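# Remove one staple stick and set it down upright

## Task

Pull a single stick of staples out of the staple box and place it on the table top with its legs pointing down, at a good distance from both the box's tray and its sleeve.

## Robot and tools

Robot: two arms, left_arm and right_arm, each with a two-finger gripper and a wrist camera. A fixed camera stand sits behind them. Cameras: cam_low, cam_left_wrist, cam_right_wrist, all 672x504 images.

Frames. The scene frame has its origin at table-top height, halfway between the nominal arm bases; +x points out over the table, +z up, and left_arm is on the +y side (arm names do not match image left/right). Calibrated bases: left_arm at (+0.041, +0.291, +0.049) m, right_arm at (+0.044, -0.278, +0.009) m, both nearly unrotated. Every hand position, orientation, velocity and target an arm reports is in that arm's own base frame; fixed cameras and the table use the scene frame. Gripper axes: fingers point along its +z, close along its y. end_effector_position is the spot between the pads, about 1 cm short of the fingertips. Reported poses can be off by a few cm, more at long reach, and an arm can rest a few cm from its command because of friction and weight, without touching anything.

The 14-number row (used by execute_actions and move): left_arm dx, dy, dz, rx, ry, rz, opening, then right_arm in the same order. All values lie in [-1, 1], and both arms always need their 7 numbers. dx..rz are offsets, not poses: they are measured from that arm's Hand target (its last commanded pose) along its own base axes, and the rotation vector rx, ry, rz turns the gripper about the Hand target point. Scale: 1.0 equals 0.6 m or 180 degrees. Opening is absolute: +1 fully open (0.094 m), -1 closed. Sending all six pose numbers as 0 re-requests the current Hand target; a 0 in the opening slot is a real half-closed command, so repeat the present opening to keep a gripper as it is.

execute_actions(actions, cameras): actions is a list of actions; each action is a list of up to 15 rows, one per 1/30 s step, and a short action repeats its final row to fill 15 steps. Rows inside one action all count from the Hand target at that action's start, but each new action or call starts from the updated Hand target, so a repeated offset keeps moving. An empty actions list returns a full status with all cameras.

move(target, speed, blend, opening_speed, grip_force, blocking, cameras): drives grippers in straight lines. target is one 14-number row or a list of up to 15 rows, every row an offset from the same starting Hand targets (not from the previous row). speed: top path speed in m/s, 0.002 to 2.9, default 0.25, one value or one per row; rotation is capped at twice that in rad/s. blend: corner rounding in metres for lists (0 means stop at each row). opening_speed: how fast the commanded opening changes, per second on the -1..+1 scale, at least 0.2; use it to close gently. grip_force: per-pad force cap in newtons, 10 to 50, one value or one per arm; it persists, and low values close slowly. blocking=false returns early while the move continues. A move lasts at most 10 s. Its result adds a move: line with the outcome (done, off_target, moving, held, fault) and any limits (paced = pose clipped, held = steps withheld). done means at rest within 10 mm and 2 degrees; neither done nor off_target proves contact or no contact.

wait(seconds): 0 to 10 s, holding last commands; a running move continues. stop(): brakes a running move. zoom_image(camera, region): region [x0, y0, x1, y1] in pixels of that camera's latest image, at most 504 by 504; only cameras in the newest images. finished_scene(scene): pass the current scene number; irreversible, so call it only once the stick rests correctly on its own.

Reading results: Hand target is the commanded pose after clipping; the controller limits commanded orientation to 40 degrees from the measured one each step. If a gripper settles short, any next command re-asks for the target; if still short, send the gap as an offset. grip_measured uses the opening scale and can read up to about 2.5 mm wide when empty; under a firm grip it reads slightly below the part's width. grip_effort_nm is gripper motor effort (negative = closing), not pad force. Joint torques include gravity and wrap at ±28 N m for joints 1-3. Joint velocities may say within noise. Tool commands lists current commands. MOTOR HOT appears at 75 °C; at 90 °C an OVER-TEMPERATURE FAULT folds that arm away for the rest of the scene; at 100 °C it collapses. Avoid long holds at full stretch or pushing against unreachable poses.

Joint limits (rad): waist -2.618..3.054, shoulder 0..3.142, elbow 0..3.142 (straight 2.901), wrist pitch and yaw -1.571..1.571, wrist roll -2.094..2.094.

Cautions: keep the two arms, grippers and wrist cameras apart, since the clearance check does not guard grippers and a moderate contact between arms can fail the scene. Never close a gripper on the other arm's fingers. Move slowly near objects; faster and deeper contacts press harder, and a stalled arm keeps pushing until commanded back past its gripper. Route paths around an arm's own base. Do not drop the stick, release it while moving, slam or hit fixed items, or strain a camera cable. Anything falling off the table, or left off it, fails the task. Loose objects may get an occasional small nudge; check cameras before finishing.

Each tool is called after "Request:" as a command line: name --argument value for each argument, lists and objects as JSON in quotes; but a table of rows of numbers goes row by row, as --pt "numbers of a row", without its own name.

## Session

Request:
execute_actions --actions '[]'

Scene clock: 0.00 s.
left_arm: end_effector_position=(+0.2595, -0.0807, +0.0945) grip_measured=+1.000 grip_effort_nm=n/a end_effector_quat_wxyz=(+0.585, -0.014, +0.811, +0.015) | right_arm: end_effector_position=(+0.3711, -0.0424, +0.1482) grip_measured=+1.000 grip_effort_nm=n/a end_effector_quat_wxyz=(+0.633, -0.048, +0.759, +0.143)
Joint positions: left_arm=[-0.791 0.878 0.054 0.365 -0.779 -0.325 0.094] | right_arm=[-0.437 1.436 0.35 0.877 -0.712 0.022 0.094]
Joint velocities: within noise
Joint torques (N m): no reading
Motor temperatures (°C): left_arm=[26 34 40 45 27 23 27] | right_arm=[31 30 36 42 29 27 24]
Heat: left arm: 45 °C; right arm: 42 °C.
Hand target: left_arm +0.2623, -0.0818, +0.1032; +0.594, -0.022, +0.804, +0.011 | right_arm +0.3728, -0.0427, +0.1554; +0.640, -0.053, +0.753, +0.140
Tool commands: left_gripper/opening=+1.0 right_gripper/opening=+1.0

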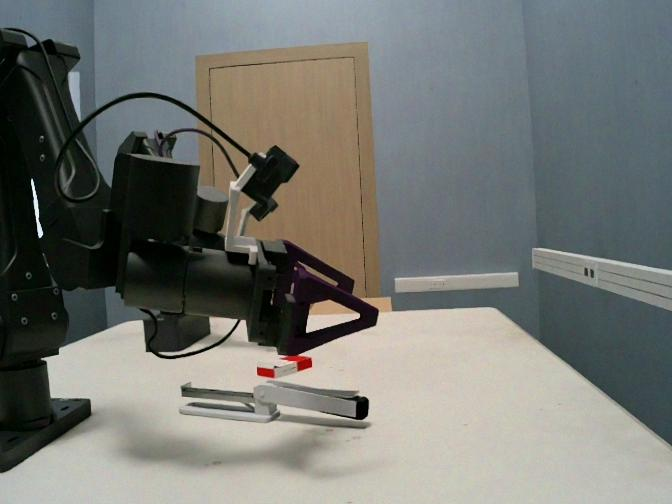

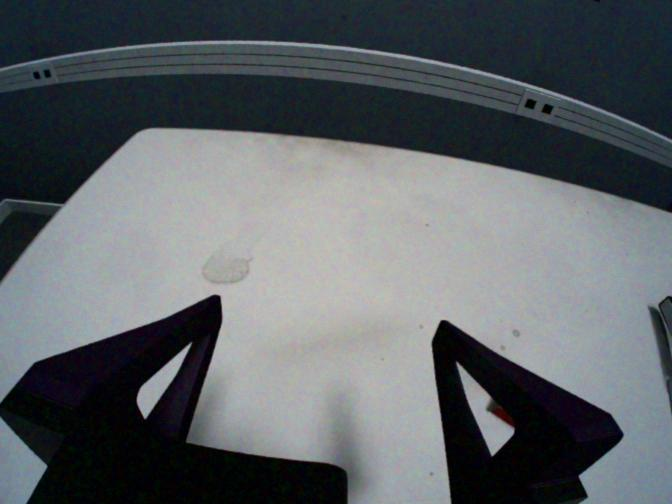

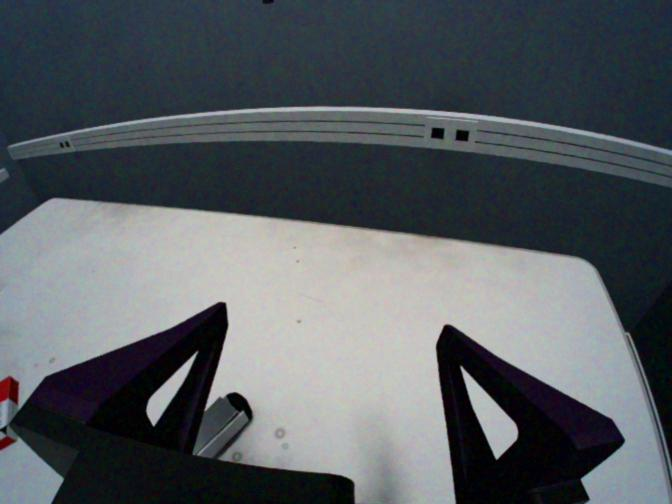

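Request:
zoom_image --camera "cam_low" --region '[170, 340, 390, 440]'

Request:
zoom_image --camera "cam_right_wrist" --region '[0, 350, 300, 504]'

Scaled by 2.291 from the camera's 672x504 image, which has a finer 960x720 frame.

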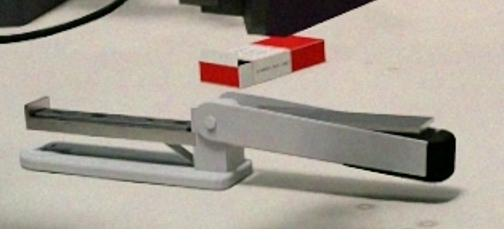

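Scaled by 1.680 from the camera's 672x504 image, which has a finer 960x720 frame.

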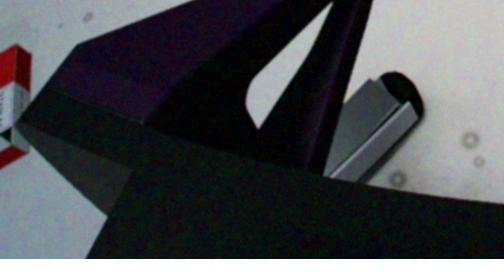

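Request:
move --pt "-0.0422 -0.357 0.0247 0.1033 0.2243 -0.2852 1.0 0 0 0 0 0 0 1.0" --cameras '["all"]'

Scene clock: 5.43 s.
left_arm: end_effector_position=(+0.2332, -0.2851, +0.1066) grip_measured=+1.000 grip_effort_nm=0.00 end_effector_quat_wxyz=(+0.221, +0.410, +0.879, -0.102) | right_arm: end_effector_position=(+0.3711, -0.0424, +0.1482) grip_measured=+1.000 grip_effort_nm=0.01 end_effector_quat_wxyz=(+0.633, -0.048, +0.759, +0.143)
Joint positions: left_arm=[-0.893 1.509 1.05 -0.619 -0.011 -0.018 0.094] | right_arm=[-0.437 1.436 0.35 0.877 -0.712 0.022 0.094]
Joint torques (N m): left_arm=[-0.68 -5.29 9.35 1.38 -0.02 0.1] | right_arm=[0.03 -5.46 6.39 1.24 -0.16 -0.02]
Heat: left arm: 46 °C; right arm: 42 °C.
Hand target: left_arm +0.2370, -0.2959, +0.1179; +0.233, +0.415, +0.872, -0.111 | right_arm +0.3728, -0.0427, +0.1554; +0.640, -0.053, +0.753, +0.140
Off the commanded pose: left_arm 0.016 m, 2 deg | right_arm 0.007 m, 1 deg.
move: off_target (left_arm)
camera_calibration:
cam_left_wrist: T_world_to_cam=[[-0.684524, -0.727041, 0.0532736, -0.0564429], [-0.727776, 0.685773, 0.00759785, 0.398142], [-0.0420575, -0.0335704, -0.998551, 0.227557], [0, 0, 0, 1]] pos_world=[0.260693, -0.306432, 0.227209]

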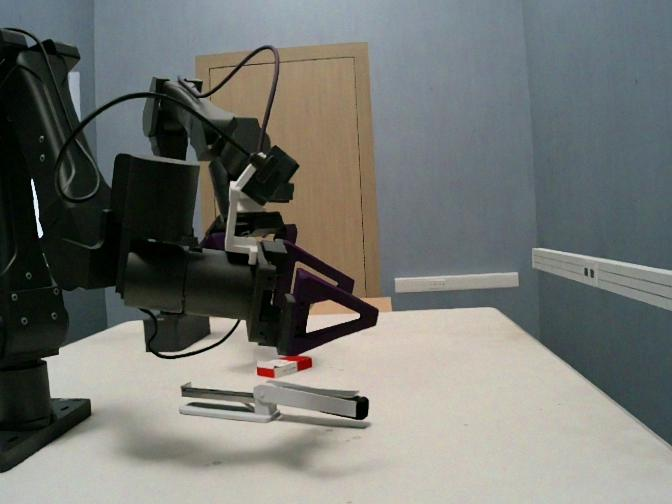

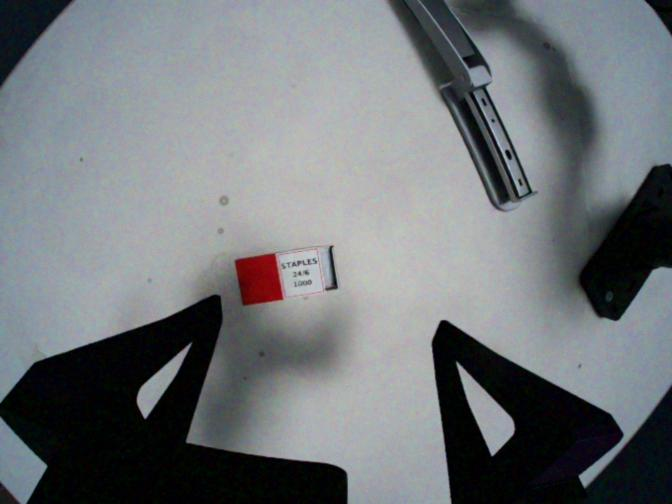

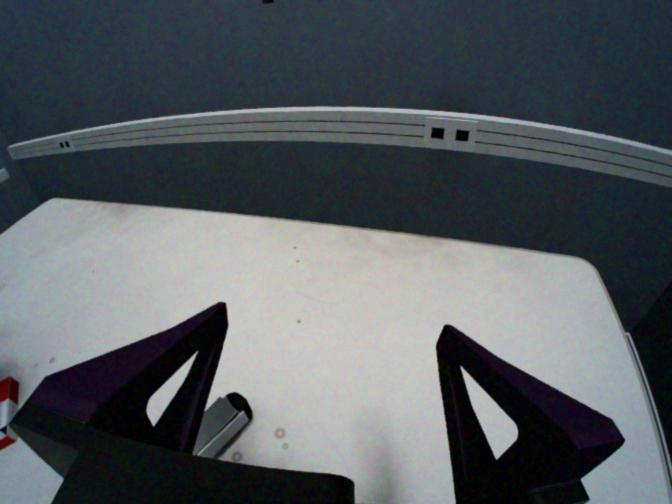

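Request:
zoom_image --camera "cam_left_wrist" --region '[220, 230, 360, 320]'

Scaled by 3.600 from the camera's 672x504 image, which has a finer 960x720 frame.

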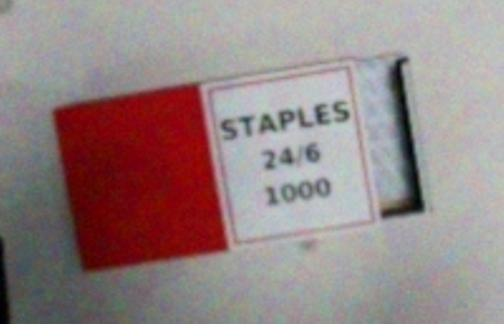

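Request:
move --pt "0 0 -0.138 0 0 0 1.0 0 0 0 0 0 0 1.0" --cameras '["cam_left_wrist"]'

Request:
zoom_image --camera "cam_left_wrist" --region '[150, 180, 430, 360]'

Scene clock: 8.60 s.
left_arm: end_effector_position=(+0.2353, -0.2879, +0.0327) grip_measured=+1.000 grip_effort_nm=0.00 end_effector_quat_wxyz=(+0.221, +0.410, +0.879, -0.103) | right_arm: end_effector_position=(+0.3711, -0.0424, +0.1482) grip_measured=+1.000 grip_effort_nm=0.01 end_effector_quat_wxyz=(+0.633, -0.048, +0.759, +0.143)
Joint positions: left_arm=[-0.893 1.633 0.857 -0.303 -0.011 -0.017 0.094] | right_arm=[-0.437 1.436 0.35 0.877 -0.712 0.022 0.094]
Joint torques (N m): left_arm=[-0.68 -6.06 5.76 1.77 0 0.09] | right_arm=[0.02 -5.45 6.38 1.24 -0.16 -0.03]
Heat: left arm: 46 °C; right arm: 43 °C.
Hand target: left_arm +0.2370, -0.2959, +0.0351; +0.233, +0.415, +0.872, -0.111 | right_arm +0.3728, -0.0427, +0.1554; +0.640, -0.053, +0.753, +0.140
Off the commanded pose: left_arm 0.009 m, 2 deg | right_arm 0.007 m, 1 deg.
move: done
camera_calibration:
cam_left_wrist: T_world_to_cam=[[-0.684941, -0.726632, 0.0535007, -0.052908], [-0.72739, 0.686186, 0.00722059, 0.402234], [-0.0419582, -0.0339702, -0.998542, 0.153707], [0, 0, 0, 1]] pos_world=[0.262792, -0.309231, 0.15341]
Images, in order (width x height): cam_left_wrist 672x504.

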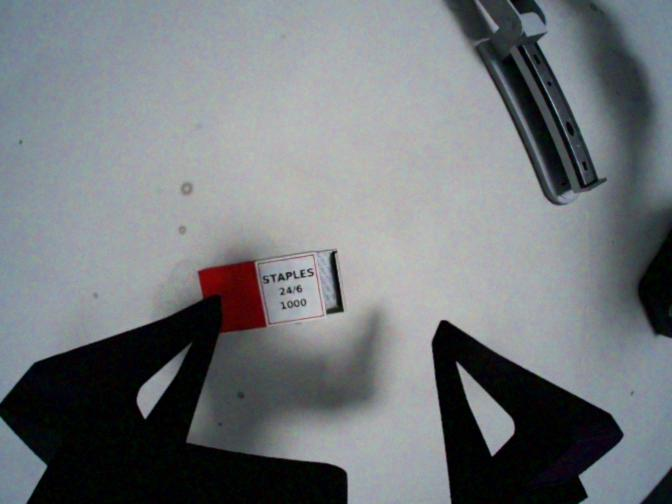

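Scaled by 1.800 from the camera's 672x504 image, which has a finer 960x720 frame.

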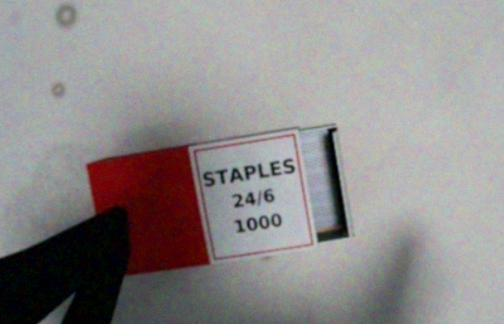

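Request:
zoom_image --camera "cam_left_wrist" --region '[290, 235, 370, 325]'

Scaled by 5.600 from the camera's 672x504 image, which has a finer 960x720 frame.

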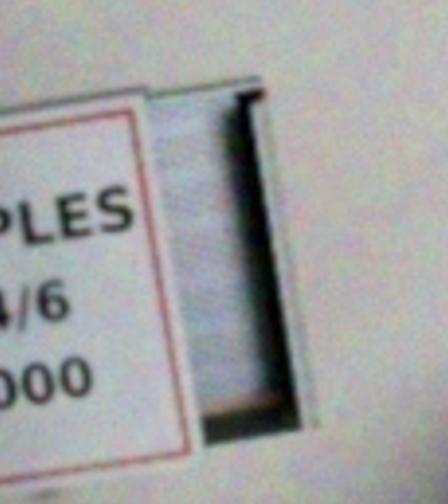

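Request:
execute_actions --actions '[]' --cameras '["cam_low"]'

Request:
zoom_image --camera "cam_low" --region '[245, 340, 325, 390]'

Scene clock: 11.97 s.
left_arm: end_effector_position=(+0.2354, -0.2879, +0.0328) grip_measured=+1.000 grip_effort_nm=0.00 end_effector_quat_wxyz=(+0.222, +0.410, +0.879, -0.103) | right_arm: end_effector_position=(+0.3711, -0.0424, +0.1482) grip_measured=+1.000 grip_effort_nm=0.01 end_effector_quat_wxyz=(+0.633, -0.048, +0.759, +0.143)
Joint positions: left_arm=[-0.893 1.633 0.857 -0.302 -0.011 -0.017 0.094] | right_arm=[-0.437 1.436 0.35 0.877 -0.712 0.022 0.094]
Joint velocities: within noise
Joint torques (N m): left_arm=[-0.69 -6.06 5.78 1.76 0 0.09] | right_arm=[0.02 -5.44 6.38 1.24 -0.16 -0.03]
Motor temperatures (°C): left_arm=[26 33 42 47 27 23 27] | right_arm=[31 30 36 43 29 27 23]
Heat: left arm: 47 °C; right arm: 43 °C.
Hand target: left_arm +0.2370, -0.2959, +0.0351; +0.233, +0.415, +0.872, -0.111 | right_arm +0.3728, -0.0427, +0.1554; +0.640, -0.053, +0.753, +0.140
Tool commands: left_gripper/opening=+1.0 right_gripper/opening=+1.0
Off the commanded pose: left_arm 0.008 m, 2 deg | right_arm 0.007 m, 1 deg.
Images, in order (width x height): cam_low 672x504.

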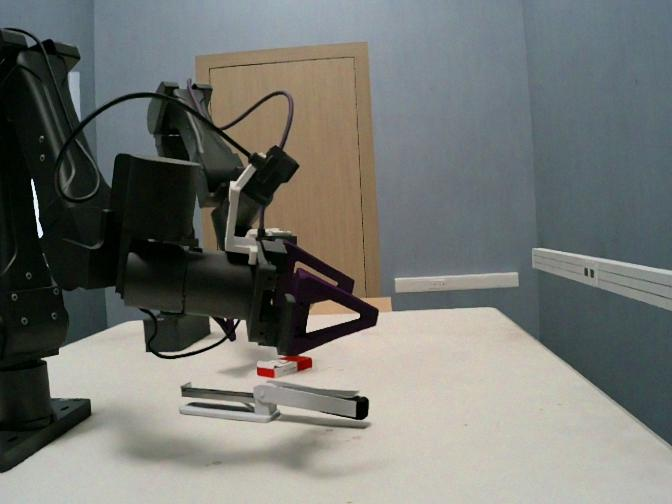

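Scaled by 6.300 from the camera's 672x504 image, which has a finer 960x720 frame.

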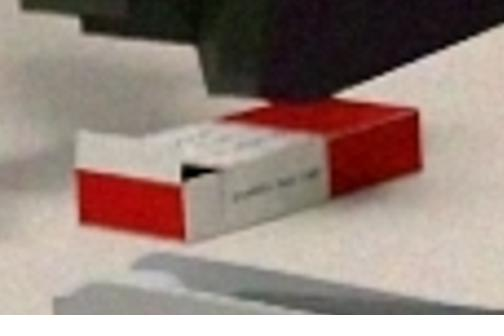

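Request:
move --pt "0.0643 0.078 0.0582 -0.0133 0.3499 0.5387 1.0 0 0 0 0 0 0 1.0" --speed 0.4 --cameras '["cam_low", "cam_left_wrist"]'

Scene clock: 17.43 s.
left_arm: end_effector_position=(+0.2716, -0.2473, +0.0666) grip_measured=+1.000 grip_effort_nm=0.00 end_effector_quat_wxyz=(-0.188, -0.448, +0.868, -0.101) | right_arm: end_effector_position=(+0.3711, -0.0424, +0.1482) grip_measured=+1.000 grip_effort_nm=0.01 end_effector_quat_wxyz=(+0.633, -0.048, +0.759, +0.143)
Joint positions: left_arm=[-0.536 1.969 1.483 -1.116 0.43 -1.481 0.094] | right_arm=[-0.437 1.436 0.35 0.877 -0.712 0.022 0.094]
Joint torques (N m): left_arm=[0.25 -8.2 8.12 0.22 0.2 -0.09] | right_arm=[0.01 -5.45 6.38 1.23 -0.16 -0.03]
Heat: left arm: 46 °C; right arm: 43 °C.
Hand target: left_arm +0.2756, -0.2492, +0.0702; -0.191, -0.453, +0.865, -0.101 | right_arm +0.3728, -0.0427, +0.1554; +0.640, -0.053, +0.753, +0.140
Off the commanded pose: left_arm 0.006 m, 1 deg | right_arm 0.007 m, 1 deg.
move: done
camera_calibration:
cam_left_wrist: T_world_to_cam=[[0.874901, -0.481392, -0.0530051, -0.356234], [-0.252983, -0.547601, 0.797579, -0.0861043], [-0.412974, -0.684394, -0.600881, 0.103822], [0, 0, 0, 1]] pos_world=[0.332763, -0.147584, 0.112177]
Images, in order (width x height): cam_low 672x504, cam_left_wrist 672x504.

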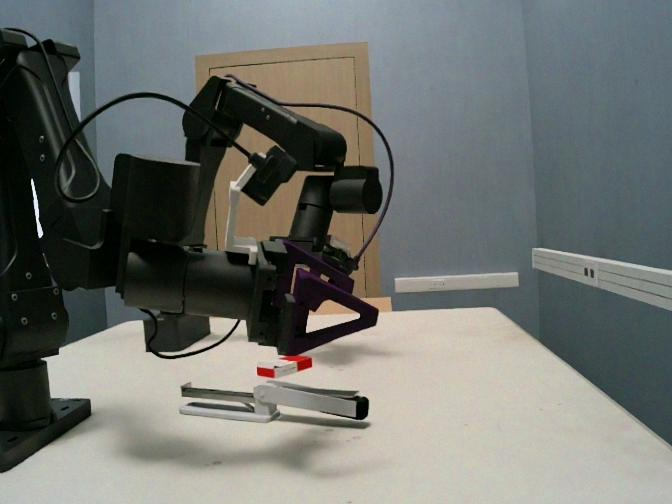

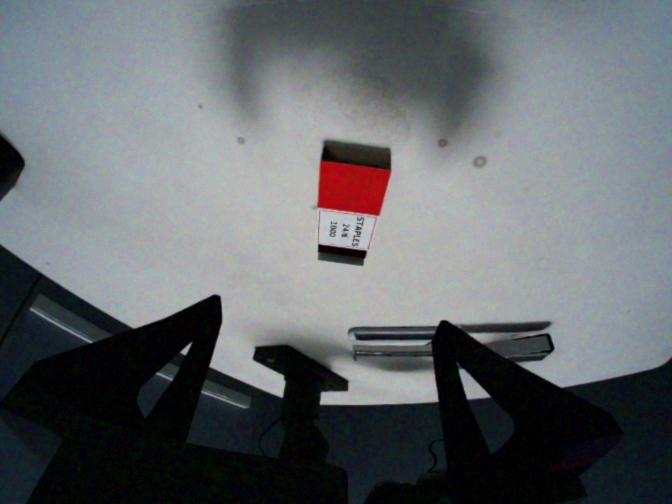

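Request:
zoom_image --camera "cam_left_wrist" --region '[280, 120, 420, 280]'

Scaled by 3.150 from the camera's 672x504 image, which has a finer 960x720 frame.

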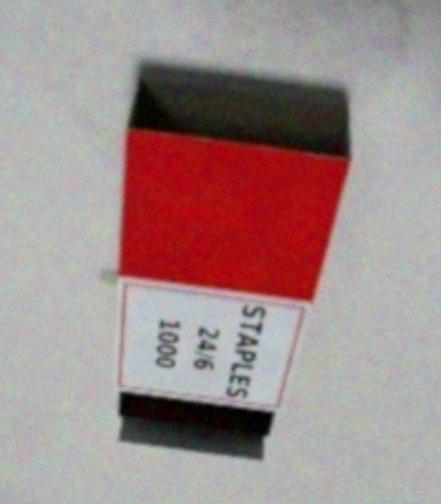

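Request:
move --pt "0.008 -0.0095 -0.1187 0 0 0 1.0 0 0 0 0 0 0 1.0" --speed 0.2 --cameras '["cam_low", "cam_left_wrist"]'

Request:
zoom_image --camera "cam_left_wrist" --region '[180, 80, 480, 340]'

Request:
zoom_image --camera "cam_low" --region '[220, 290, 360, 390]'

Scene clock: 20.17 s.
left_arm: end_effector_position=(+0.2801, -0.2527, +0.0005) grip_measured=+1.000 grip_effort_nm=0.00 end_effector_quat_wxyz=(-0.191, -0.451, +0.866, -0.098) | right_arm: end_effector_position=(+0.3711, -0.0424, +0.1482) grip_measured=+1.000 grip_effort_nm=0.01 end_effector_quat_wxyz=(+0.633, -0.048, +0.759, +0.143)
Joint positions: left_arm=[-0.536 2.098 1.395 -0.905 0.431 -1.488 0.094] | right_arm=[-0.437 1.436 0.35 0.877 -0.712 0.022 0.094]
Joint torques (N m): left_arm=[-0.32 -9.69 5.05 0.58 0.22 -0.06] | right_arm=[0.01 -5.44 6.39 1.23 -0.16 -0.03]
Heat: left arm: 46 °C; right arm: 43 °C.
Hand target: left_arm +0.2804, -0.2549, -0.0011; -0.191, -0.453, +0.865, -0.101 | right_arm +0.3728, -0.0427, +0.1554; +0.640, -0.053, +0.753, +0.140
Off the commanded pose: left_arm 0.003 m, 0 deg | right_arm 0.007 m, 1 deg.
move: done
camera_calibration:
cam_left_wrist: T_world_to_cam=[[0.877605, -0.475385, -0.0617941, -0.369062], [-0.242778, -0.551894, 0.797792, -0.0380489], [-0.413362, -0.685144, -0.599758, 0.0638866], [0, 0, 0, 1]] pos_world=[0.341061, -0.152674, 0.0458658]
Images, in order (width x height): cam_low 672x504, cam_left_wrist 672x504.

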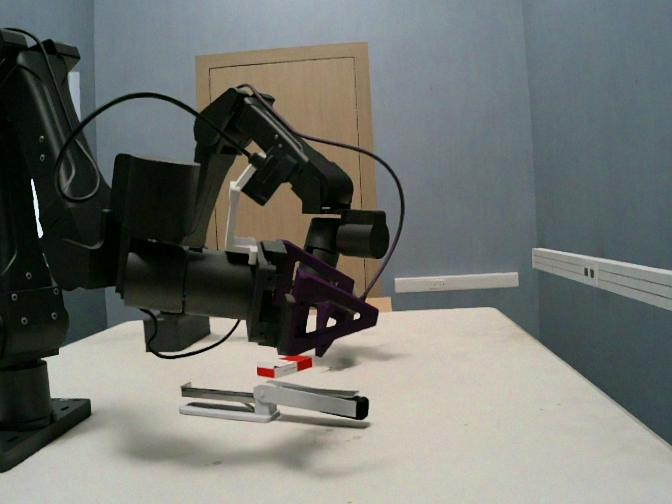

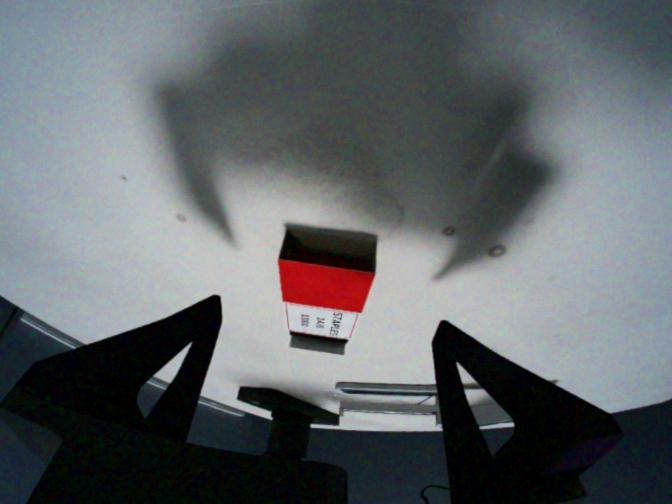

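Scaled by 1.680 from the camera's 672x504 image, which has a finer 960x720 frame.

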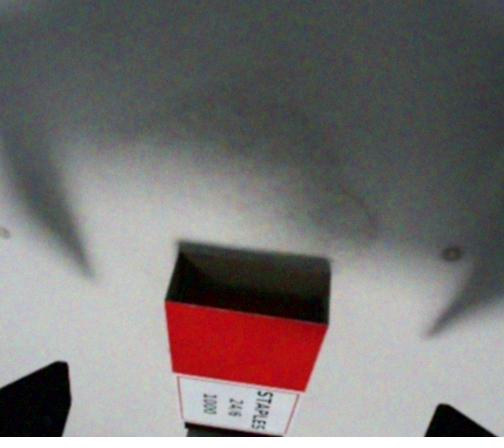

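Scaled by 3.600 from the camera's 672x504 image, which has a finer 960x720 frame.

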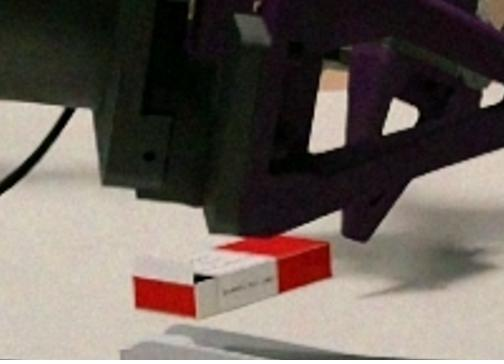

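Request:
move --pt "-0.003 0.0 -0.037 0 0 0 0.3 0 0 0 0 0 0 1.0" --speed 0.1 --cameras '["cam_low", "cam_left_wrist"]'

Request:
zoom_image --camera "cam_low" --region '[220, 290, 360, 390]'

Scene clock: 22.00 s.
left_arm: end_effector_position=(+0.2812, -0.2533, -0.0182) grip_measured=+0.302 grip_effort_nm=-0.10 end_effector_quat_wxyz=(-0.188, -0.451, +0.866, -0.103) | right_arm: end_effector_position=(+0.3711, -0.0424, +0.1482) grip_measured=+1.000 grip_effort_nm=0.01 end_effector_quat_wxyz=(+0.633, -0.048, +0.759, +0.143)
Joint positions: left_arm=[-0.536 2.125 1.356 -0.825 0.431 -1.491 0.061] | right_arm=[-0.437 1.436 0.35 0.877 -0.712 0.022 0.094]
Joint torques (N m): left_arm=[-0.51 -9.13 4.57 0.56 0.21 -0.09] | right_arm=[0.02 -5.45 6.39 1.24 -0.16 -0.03]
Heat: left arm: 46 °C; right arm: 43 °C.
Hand target: left_arm +0.2786, -0.2549, -0.0233; -0.191, -0.453, +0.865, -0.101 | right_arm +0.3728, -0.0427, +0.1554; +0.640, -0.053, +0.753, +0.140
Off the commanded pose: left_arm 0.006 m, 1 deg | right_arm 0.007 m, 1 deg.
move: done
camera_calibration:
cam_left_wrist: T_world_to_cam=[[0.879307, -0.473593, -0.0502931, -0.371306], [-0.24939, -0.547838, 0.798547, -0.020427], [-0.405739, -0.689625, -0.599827, 0.0494123], [0, 0, 0, 1]] pos_world=[0.341446, -0.152962, 0.0272767]
Images, in order (width x height): cam_low 672x504, cam_left_wrist 672x504.

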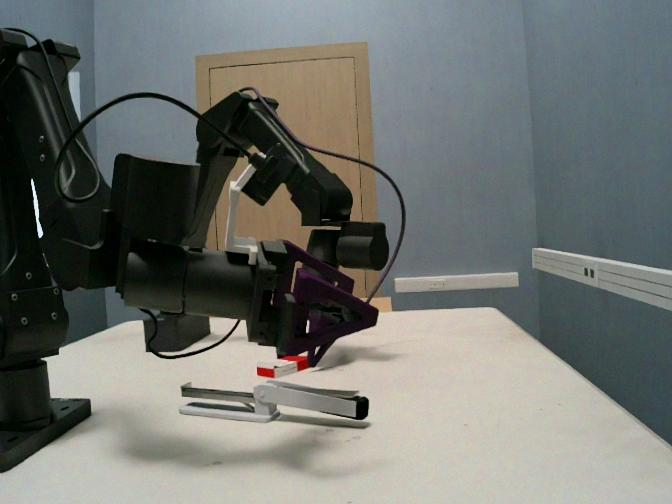

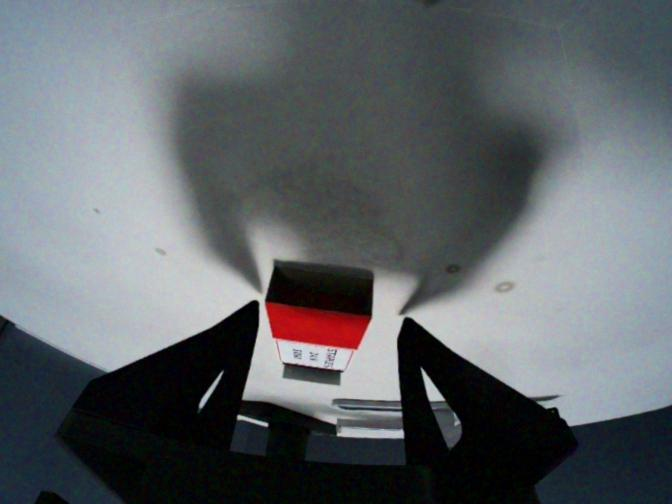

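Scaled by 3.600 from the camera's 672x504 image, which has a finer 960x720 frame.

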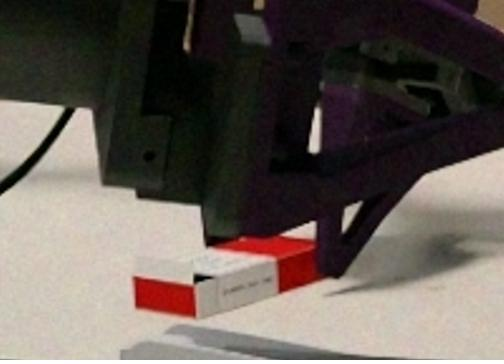

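Request:
move --pt "0.0 0.0 -0.006 0 0 0 0.0 0 0 0 0 0 0 1.0" --speed 0.05 --opening_speed 1.0 --cameras '["cam_left_wrist"]'

Scene clock: 23.20 s.
left_arm: end_effector_position=(+0.2833, -0.2546, -0.0183) grip_measured=+0.002 grip_effort_nm=-0.10 end_effector_quat_wxyz=(-0.185, -0.450, +0.867, -0.108) | right_arm: end_effector_position=(+0.3711, -0.0424, +0.1482) grip_measured=+1.000 grip_effort_nm=0.01 end_effector_quat_wxyz=(+0.633, -0.048, +0.759, +0.143)
Joint positions: left_arm=[-0.536 2.125 1.356 -0.815 0.431 -1.491 0.047] | right_arm=[-0.437 1.436 0.35 0.877 -0.712 0.022 0.094]
Joint torques (N m): left_arm=[-0.51 -8.61 4.22 0.6 0.21 -0.08] | right_arm=[0.01 -5.44 6.39 1.24 -0.16 -0.02]
Heat: left arm: 45 °C; right arm: 43 °C.
Hand target: left_arm +0.2786, -0.2549, -0.0269; -0.191, -0.453, +0.865, -0.101 | right_arm +0.3728, -0.0427, +0.1554; +0.640, -0.053, +0.753, +0.140
Off the commanded pose: left_arm 0.010 m, 1 deg | right_arm 0.007 m, 1 deg.
move: done
camera_calibration:
cam_left_wrist: T_world_to_cam=[[0.879874, -0.473505, -0.0401726, -0.373722], [-0.256154, -0.543792, 0.799171, -0.0175505], [-0.400257, -0.69288, -0.599759, 0.0469747], [0, 0, 0, 1]] pos_world=[0.343135, -0.153955, 0.027186]
Images, in order (width x height): cam_left_wrist 672x504.

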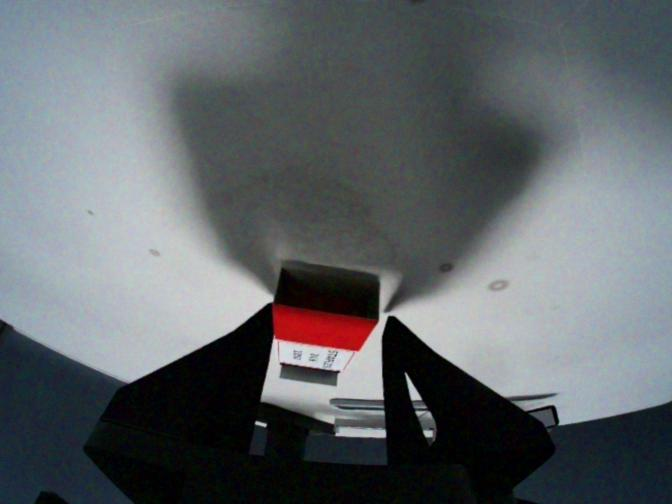

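Request:
move --pt "0.0 0.0 0.0167 0 0 0 0.0 0 0 0 0 0 0 1.0" --speed 0.05 --cameras '["cam_left_wrist"]'

Scene clock: 24.23 s.
left_arm: end_effector_position=(+0.2833, -0.2546, -0.0183) grip_measured=+0.002 grip_effort_nm=-0.10 end_effector_quat_wxyz=(-0.185, -0.451, +0.867, -0.108) | right_arm: end_effector_position=(+0.3711, -0.0424, +0.1482) grip_measured=+1.000 grip_effort_nm=0.01 end_effector_quat_wxyz=(+0.633, -0.048, +0.759, +0.143)
Joint positions: left_arm=[-0.536 2.125 1.356 -0.815 0.431 -1.491 0.047] | right_arm=[-0.437 1.436 0.35 0.877 -0.712 0.022 0.094]
Joint torques (N m): left_arm=[-0.51 -10.18 5.26 0.27 0.21 -0.08] | right_arm=[0.01 -5.44 6.39 1.24 -0.16 -0.03]
Heat: left arm: 45 °C; right arm: 43 °C.
Hand target: left_arm +0.2786, -0.2549, -0.0169; -0.191, -0.453, +0.865, -0.101 | right_arm +0.3728, -0.0427, +0.1554; +0.640, -0.053, +0.753, +0.140
Off the commanded pose: left_arm 0.005 m, 1 deg | right_arm 0.007 m, 1 deg.
move: done
camera_calibration:
cam_left_wrist: T_world_to_cam=[[0.880055, -0.473156, -0.0403257, -0.37359], [-0.255838, -0.54396, 0.799159, -0.0176555], [-0.400062, -0.692987, -0.599766, 0.0469208], [0, 0, 0, 1]] pos_world=[0.343034, -0.153855, 0.0271858]
Images, in order (width x height): cam_left_wrist 672x504.

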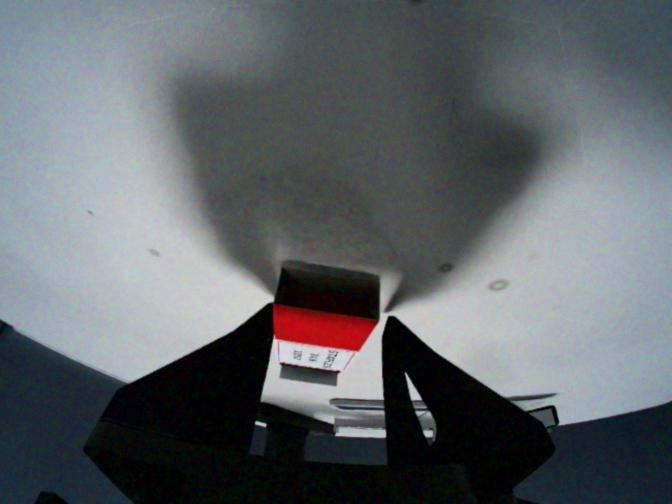

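Request:
move --pt "0.0 0.0 0.0 0 0 0 -0.15 0 0 0 0 0 0 1.0" --speed 0.05 --opening_speed 0.4 --cameras '["cam_left_wrist"]'

Scene clock: 25.13 s.
left_arm: end_effector_position=(+0.2831, -0.2544, -0.0183) grip_measured=-0.148 grip_effort_nm=-0.10 end_effector_quat_wxyz=(-0.185, -0.451, +0.867, -0.107) | right_arm: end_effector_position=(+0.3711, -0.0424, +0.1482) grip_measured=+1.000 grip_effort_nm=0.01 end_effector_quat_wxyz=(+0.633, -0.048, +0.759, +0.143)
Joint positions: left_arm=[-0.536 2.125 1.356 -0.816 0.431 -1.491 0.04] | right_arm=[-0.437 1.436 0.35 0.877 -0.712 0.022 0.094]
Joint torques (N m): left_arm=[-0.53 -10.19 5.26 0.28 0.21 -0.09] | right_arm=[0.01 -5.45 6.39 1.23 -0.16 -0.02]
Heat: left arm: 45 °C; right arm: 43 °C.
Hand target: left_arm +0.2786, -0.2548, -0.0169; -0.191, -0.453, +0.865, -0.101 | right_arm +0.3728, -0.0427, +0.1554; +0.640, -0.053, +0.753, +0.140
Off the commanded pose: left_arm 0.005 m, 1 deg | right_arm 0.007 m, 1 deg.
move: done
camera_calibration:
cam_left_wrist: T_world_to_cam=[[0.879996, -0.473168, -0.0414695, -0.373407], [-0.255079, -0.544428, 0.799083, -0.0179561], [-0.400678, -0.692611, -0.599789, 0.047219], [0, 0, 0, 1]] pos_world=[0.342936, -0.153756, 0.0271848]
Images, in order (width x height): cam_left_wrist 672x504.

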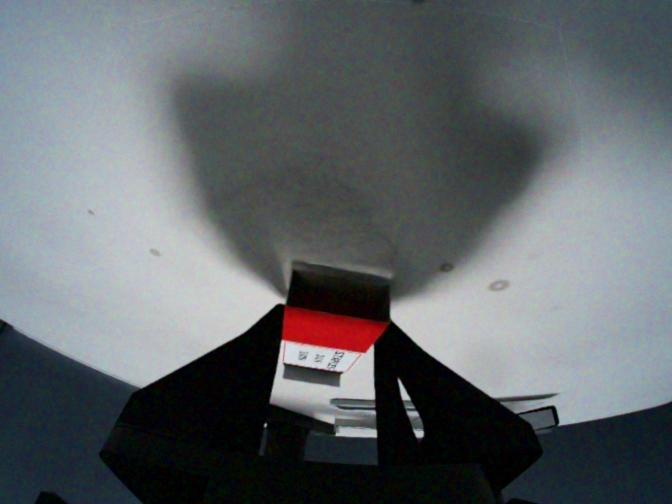

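Request:
move --pt "0.0 0.0 0.0 0 0 0 -0.2 0 0 0 0 0 0 1.0" --speed 0.05 --opening_speed 0.3 --cameras '["cam_left_wrist"]'

Request:
zoom_image --camera "cam_left_wrist" --region '[240, 240, 440, 400]'

Scene clock: 25.90 s.
left_arm: end_effector_position=(+0.2831, -0.2544, -0.0183) grip_measured=-0.193 grip_effort_nm=-0.37 end_effector_quat_wxyz=(-0.185, -0.451, +0.867, -0.107) | right_arm: end_effector_position=(+0.3711, -0.0424, +0.1482) grip_measured=+1.000 grip_effort_nm=0.01 end_effector_quat_wxyz=(+0.633, -0.048, +0.759, +0.143)
Joint positions: left_arm=[-0.536 2.125 1.356 -0.816 0.431 -1.491 0.038] | right_arm=[-0.437 1.436 0.35 0.877 -0.712 0.022 0.094]
Joint torques (N m): left_arm=[-0.53 -10.17 5.26 0.28 0.21 -0.09] | right_arm=[0.01 -5.45 6.38 1.24 -0.16 -0.03]
Heat: left arm: 45 °C; right arm: 43 °C.
Hand target: left_arm +0.2786, -0.2548, -0.0169; -0.191, -0.453, +0.865, -0.101 | right_arm +0.3728, -0.0427, +0.1554; +0.640, -0.053, +0.753, +0.140
Off the commanded pose: left_arm 0.005 m, 1 deg | right_arm 0.007 m, 1 deg.
move: done
camera_calibration:
cam_left_wrist: T_world_to_cam=[[0.879996, -0.473168, -0.0414695, -0.373407], [-0.255079, -0.544428, 0.799083, -0.0179561], [-0.400678, -0.692611, -0.599789, 0.047219], [0, 0, 0, 1]] pos_world=[0.342936, -0.153756, 0.0271848]
Images, in order (width x height): cam_left_wrist 672x504.

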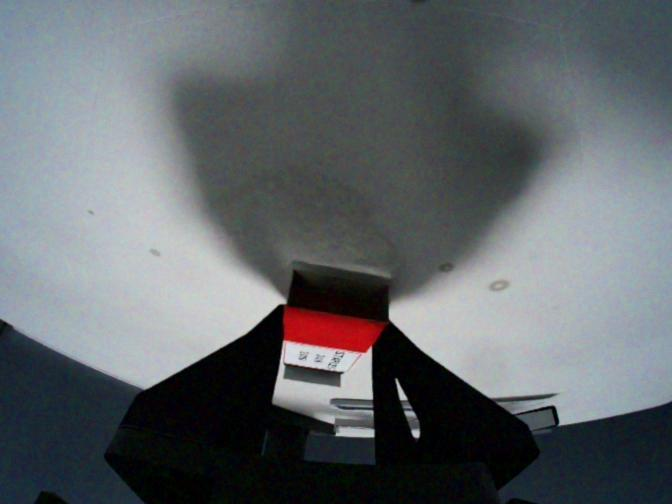

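Scaled by 2.520 from the camera's 672x504 image, which has a finer 960x720 frame.

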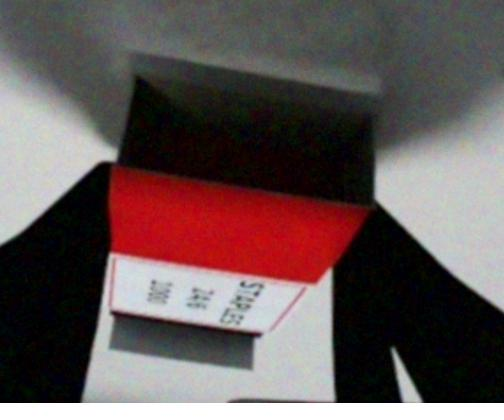

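Request:
move --pt "0 0 0 0 0 0 -0.2 -0.1713 0.2712 0.0243 -0.1545 0.1469 0.2184 1.0" --pt "0 0 0 0 0 0 -0.2 -0.2862 0.4177 -0.159 -0.1545 0.1469 0.2184 1.0" --speed 0.2 --blend '[0.03, 0]' --cameras '["all"]'

Scene clock: 31.43 s.
left_arm: end_effector_position=(+0.2831, -0.2544, -0.0183) grip_measured=-0.193 grip_effort_nm=-0.37 end_effector_quat_wxyz=(-0.185, -0.451, +0.867, -0.107) | right_arm: end_effector_position=(+0.2012, +0.2055, +0.0596) grip_measured=+1.000 grip_effort_nm=0.01 end_effector_quat_wxyz=(+0.338, -0.415, +0.828, +0.169)
Joint positions: left_arm=[-0.536 2.125 1.356 -0.816 0.431 -1.491 0.038] | right_arm=[0.687 1.041 0.363 -0.133 -0.168 -0.174 0.094]
Joint torques (N m): left_arm=[-0.51 -10.17 5.24 0.28 0.21 -0.09] | right_arm=[0.76 -1.99 6.28 1.14 -0.08 0.03]
Heat: left arm: 44 °C; right arm: 42 °C.
Hand target: left_arm +0.2786, -0.2548, -0.0169; -0.191, -0.453, +0.865, -0.101 | right_arm +0.2012, +0.2078, +0.0599; +0.342, -0.414, +0.826, +0.171
Off the commanded pose: left_arm 0.005 m, 1 deg | right_arm 0.002 m, 1 deg.
move: done
camera_calibration:
cam_left_wrist: T_world_to_cam=[[0.879996, -0.473168, -0.0414695, -0.373407], [-0.255079, -0.544428, 0.799083, -0.0179561], [-0.400678, -0.692611, -0.599789, 0.047219], [0, 0, 0, 1]] pos_world=[0.342936, -0.153756, 0.0271848]
cam_right_wrist: T_world_to_cam=[[0.842803, -0.53403, 0.0670428, -0.0620637], [-0.499216, -0.822192, -0.273467, 0.320296], [0.201162, 0.19701, -0.959542, 0.0924004], [0, 0, 0, 1]] pos_world=[0.193617, 0.211997, 0.180414]

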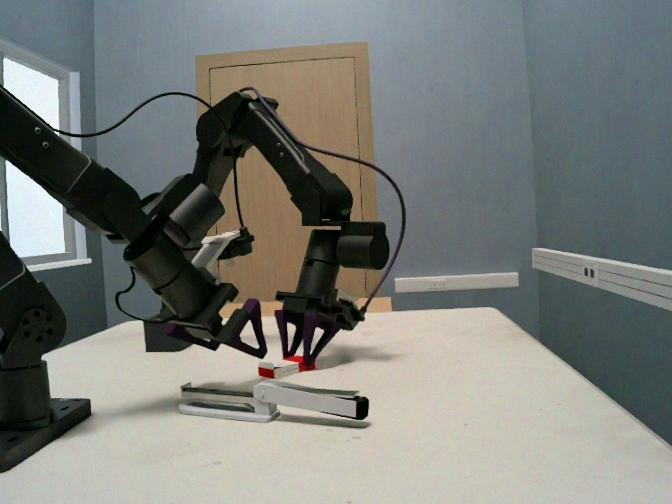

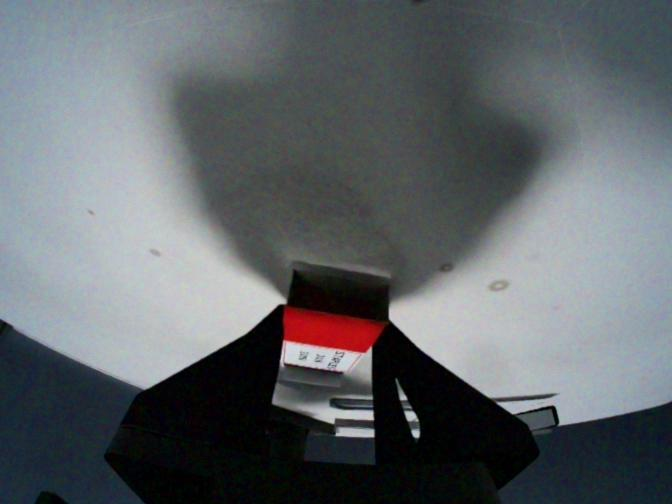

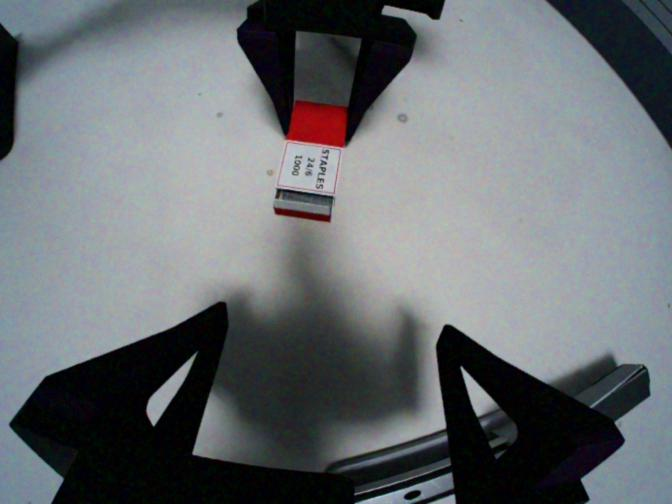

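Request:
zoom_image --camera "cam_right_wrist" --region '[250, 90, 380, 240]'

Scaled by 3.360 from the camera's 672x504 image, which has a finer 960x720 frame.

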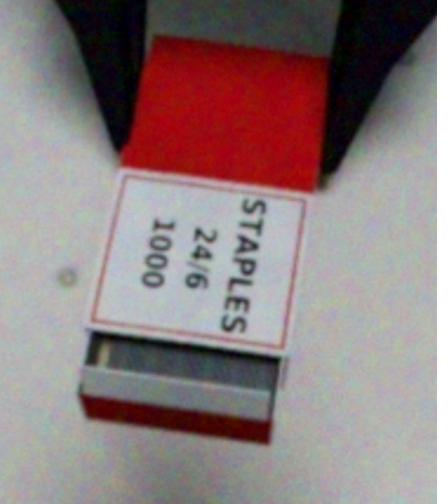

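Request:
zoom_image --camera "cam_low" --region '[240, 340, 330, 390]'

Request:
zoom_image --camera "cam_right_wrist" --region '[265, 175, 345, 235]'

Scaled by 5.600 from the camera's 672x504 image, which has a finer 960x720 frame.

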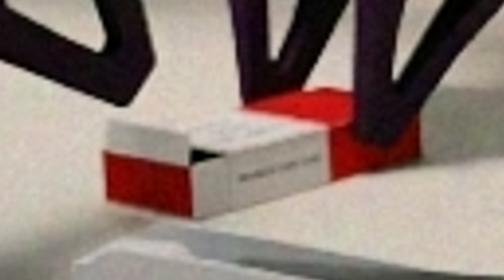

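Scaled by 6.300 from the camera's 672x504 image, which has a finer 960x720 frame.

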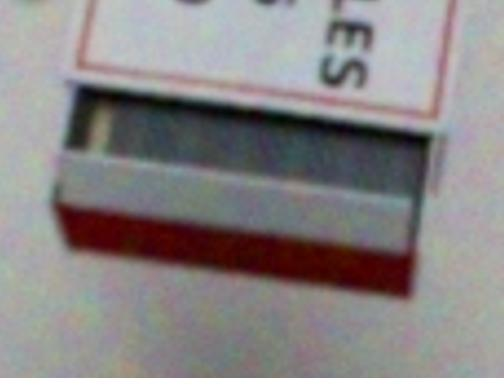

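Request:
move --pt "0 0 0 0 0 0 -0.2 0.0077 0.0833 -0.0343 0 0 -0.0111 0.3" --speed 0.1 --cameras '["cam_low","cam_right_wrist"]'

Request:
zoom_image --camera "cam_right_wrist" --region '[200, 150, 480, 350]'

Request:
zoom_image --camera "cam_low" --region '[200, 310, 340, 410]'

Scene clock: 35.50 s.
left_arm: end_effector_position=(+0.2831, -0.2544, -0.0183) grip_measured=-0.193 grip_effort_nm=-0.37 end_effector_quat_wxyz=(-0.185, -0.451, +0.867, -0.107) | right_arm: end_effector_position=(+0.1982, +0.2470, +0.0279) grip_measured=+0.302 grip_effort_nm=-0.09 end_effector_quat_wxyz=(+0.327, -0.404, +0.840, +0.158)
Joint positions: left_arm=[-0.536 2.125 1.356 -0.816 0.431 -1.491 0.038] | right_arm=[0.887 1.316 0.381 0.108 -0.008 -0.007 0.061]
Joint torques (N m): left_arm=[-0.53 -10.18 5.26 0.28 0.21 -0.08] | right_arm=[0.66 -3.51 8.31 1.12 0.01 0.05]
Heat: left arm: 44 °C; right arm: 42 °C.
Hand target: left_arm +0.2786, -0.2548, -0.0169; -0.191, -0.453, +0.865, -0.101 | right_arm +0.2058, +0.2578, +0.0394; +0.345, -0.400, +0.833, +0.165
Off the commanded pose: left_arm 0.005 m, 1 deg | right_arm 0.017 m, 2 deg.
move: off_target (right_arm)
camera_calibration:
cam_right_wrist: T_world_to_cam=[[0.827095, -0.558412, 0.0639523, -0.0259955], [-0.529773, -0.812527, -0.243188, 0.347058], [0.187762, 0.167259, -0.967869, 0.064575], [0, 0, 0, 1]] pos_world=[0.193238, 0.256677, 0.148563]
Images, in order (width x height): cam_low 672x504, cam_right_wrist 672x504.

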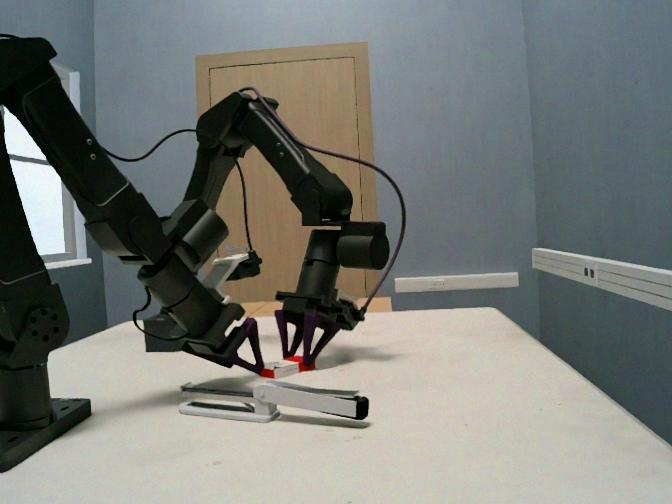

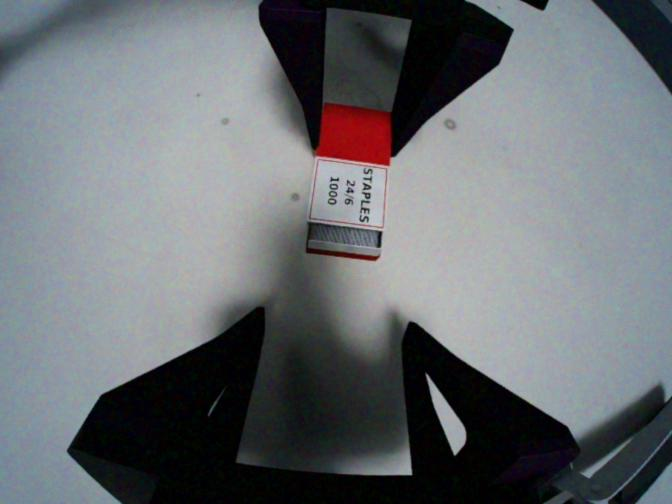

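Scaled by 1.800 from the camera's 672x504 image, which has a finer 960x720 frame.

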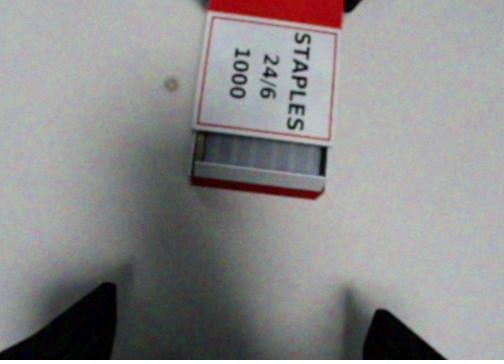

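Scaled by 3.600 from the camera's 672x504 image, which has a finer 960x720 frame.

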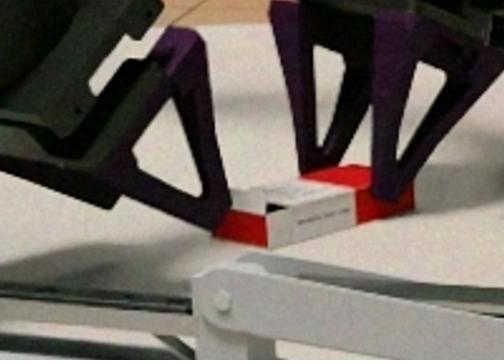

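Request:
move --pt "0 0 0 0 0 0 -0.2 0.027 0.0351 -0.018 0 0 0 0.15" --speed 0.1 --cameras '["cam_right_wrist"]'

Request:
zoom_image --camera "cam_right_wrist" --region '[200, 190, 480, 390]'

Scene clock: 37.43 s.
left_arm: end_effector_position=(+0.2831, -0.2544, -0.0183) grip_measured=-0.193 grip_effort_nm=-0.37 end_effector_quat_wxyz=(-0.185, -0.451, +0.867, -0.107) | right_arm: end_effector_position=(+0.2151, +0.2678, +0.0185) grip_measured=+0.152 grip_effort_nm=-0.09 end_effector_quat_wxyz=(+0.328, -0.403, +0.839, +0.158)
Joint positions: left_arm=[-0.536 2.125 1.356 -0.816 0.431 -1.491 0.038] | right_arm=[0.888 1.478 0.45 0.203 -0.006 -0.005 0.054]
Joint torques (N m): left_arm=[-0.51 -10.17 5.26 0.27 0.21 -0.09] | right_arm=[0.79 -4.56 7.88 1.16 0.06 0.05]
Heat: left arm: 44 °C; right arm: 42 °C.
Hand target: left_arm +0.2786, -0.2548, -0.0169; -0.191, -0.453, +0.865, -0.101 | right_arm +0.2220, +0.2789, +0.0286; +0.345, -0.400, +0.833, +0.165
Off the commanded pose: left_arm 0.005 m, 1 deg | right_arm 0.016 m, 2 deg.
move: off_target (right_arm)
camera_calibration:
cam_right_wrist: T_world_to_cam=[[0.82608, -0.559867, 0.0643405, -0.0272222], [-0.530642, -0.811197, -0.245719, 0.370584], [0.189763, 0.168842, -0.967203, 0.0479191], [0, 0, 0, 1]] pos_world=[0.210042, 0.277285, 0.139159]
Images, in order (width x height): cam_right_wrist 672x504.

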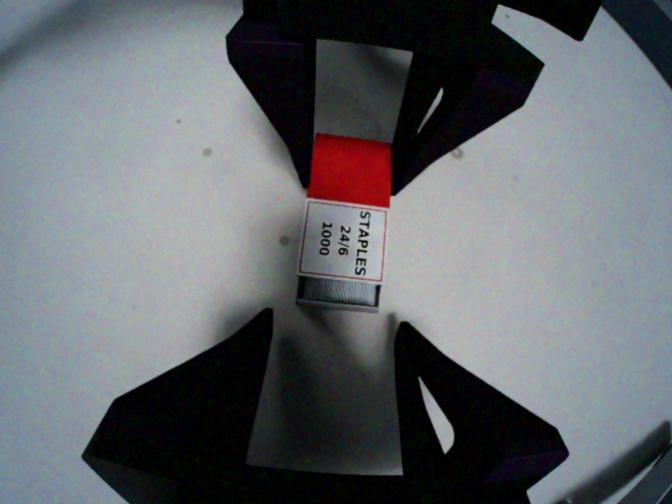

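Scaled by 1.800 from the camera's 672x504 image, which has a finer 960x720 frame.

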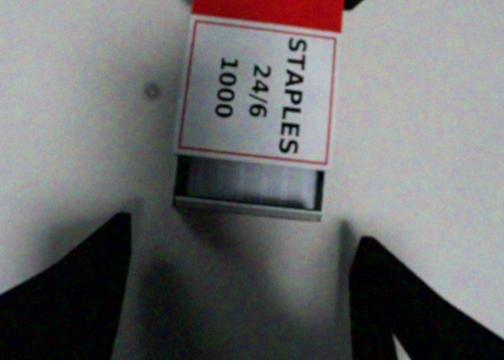

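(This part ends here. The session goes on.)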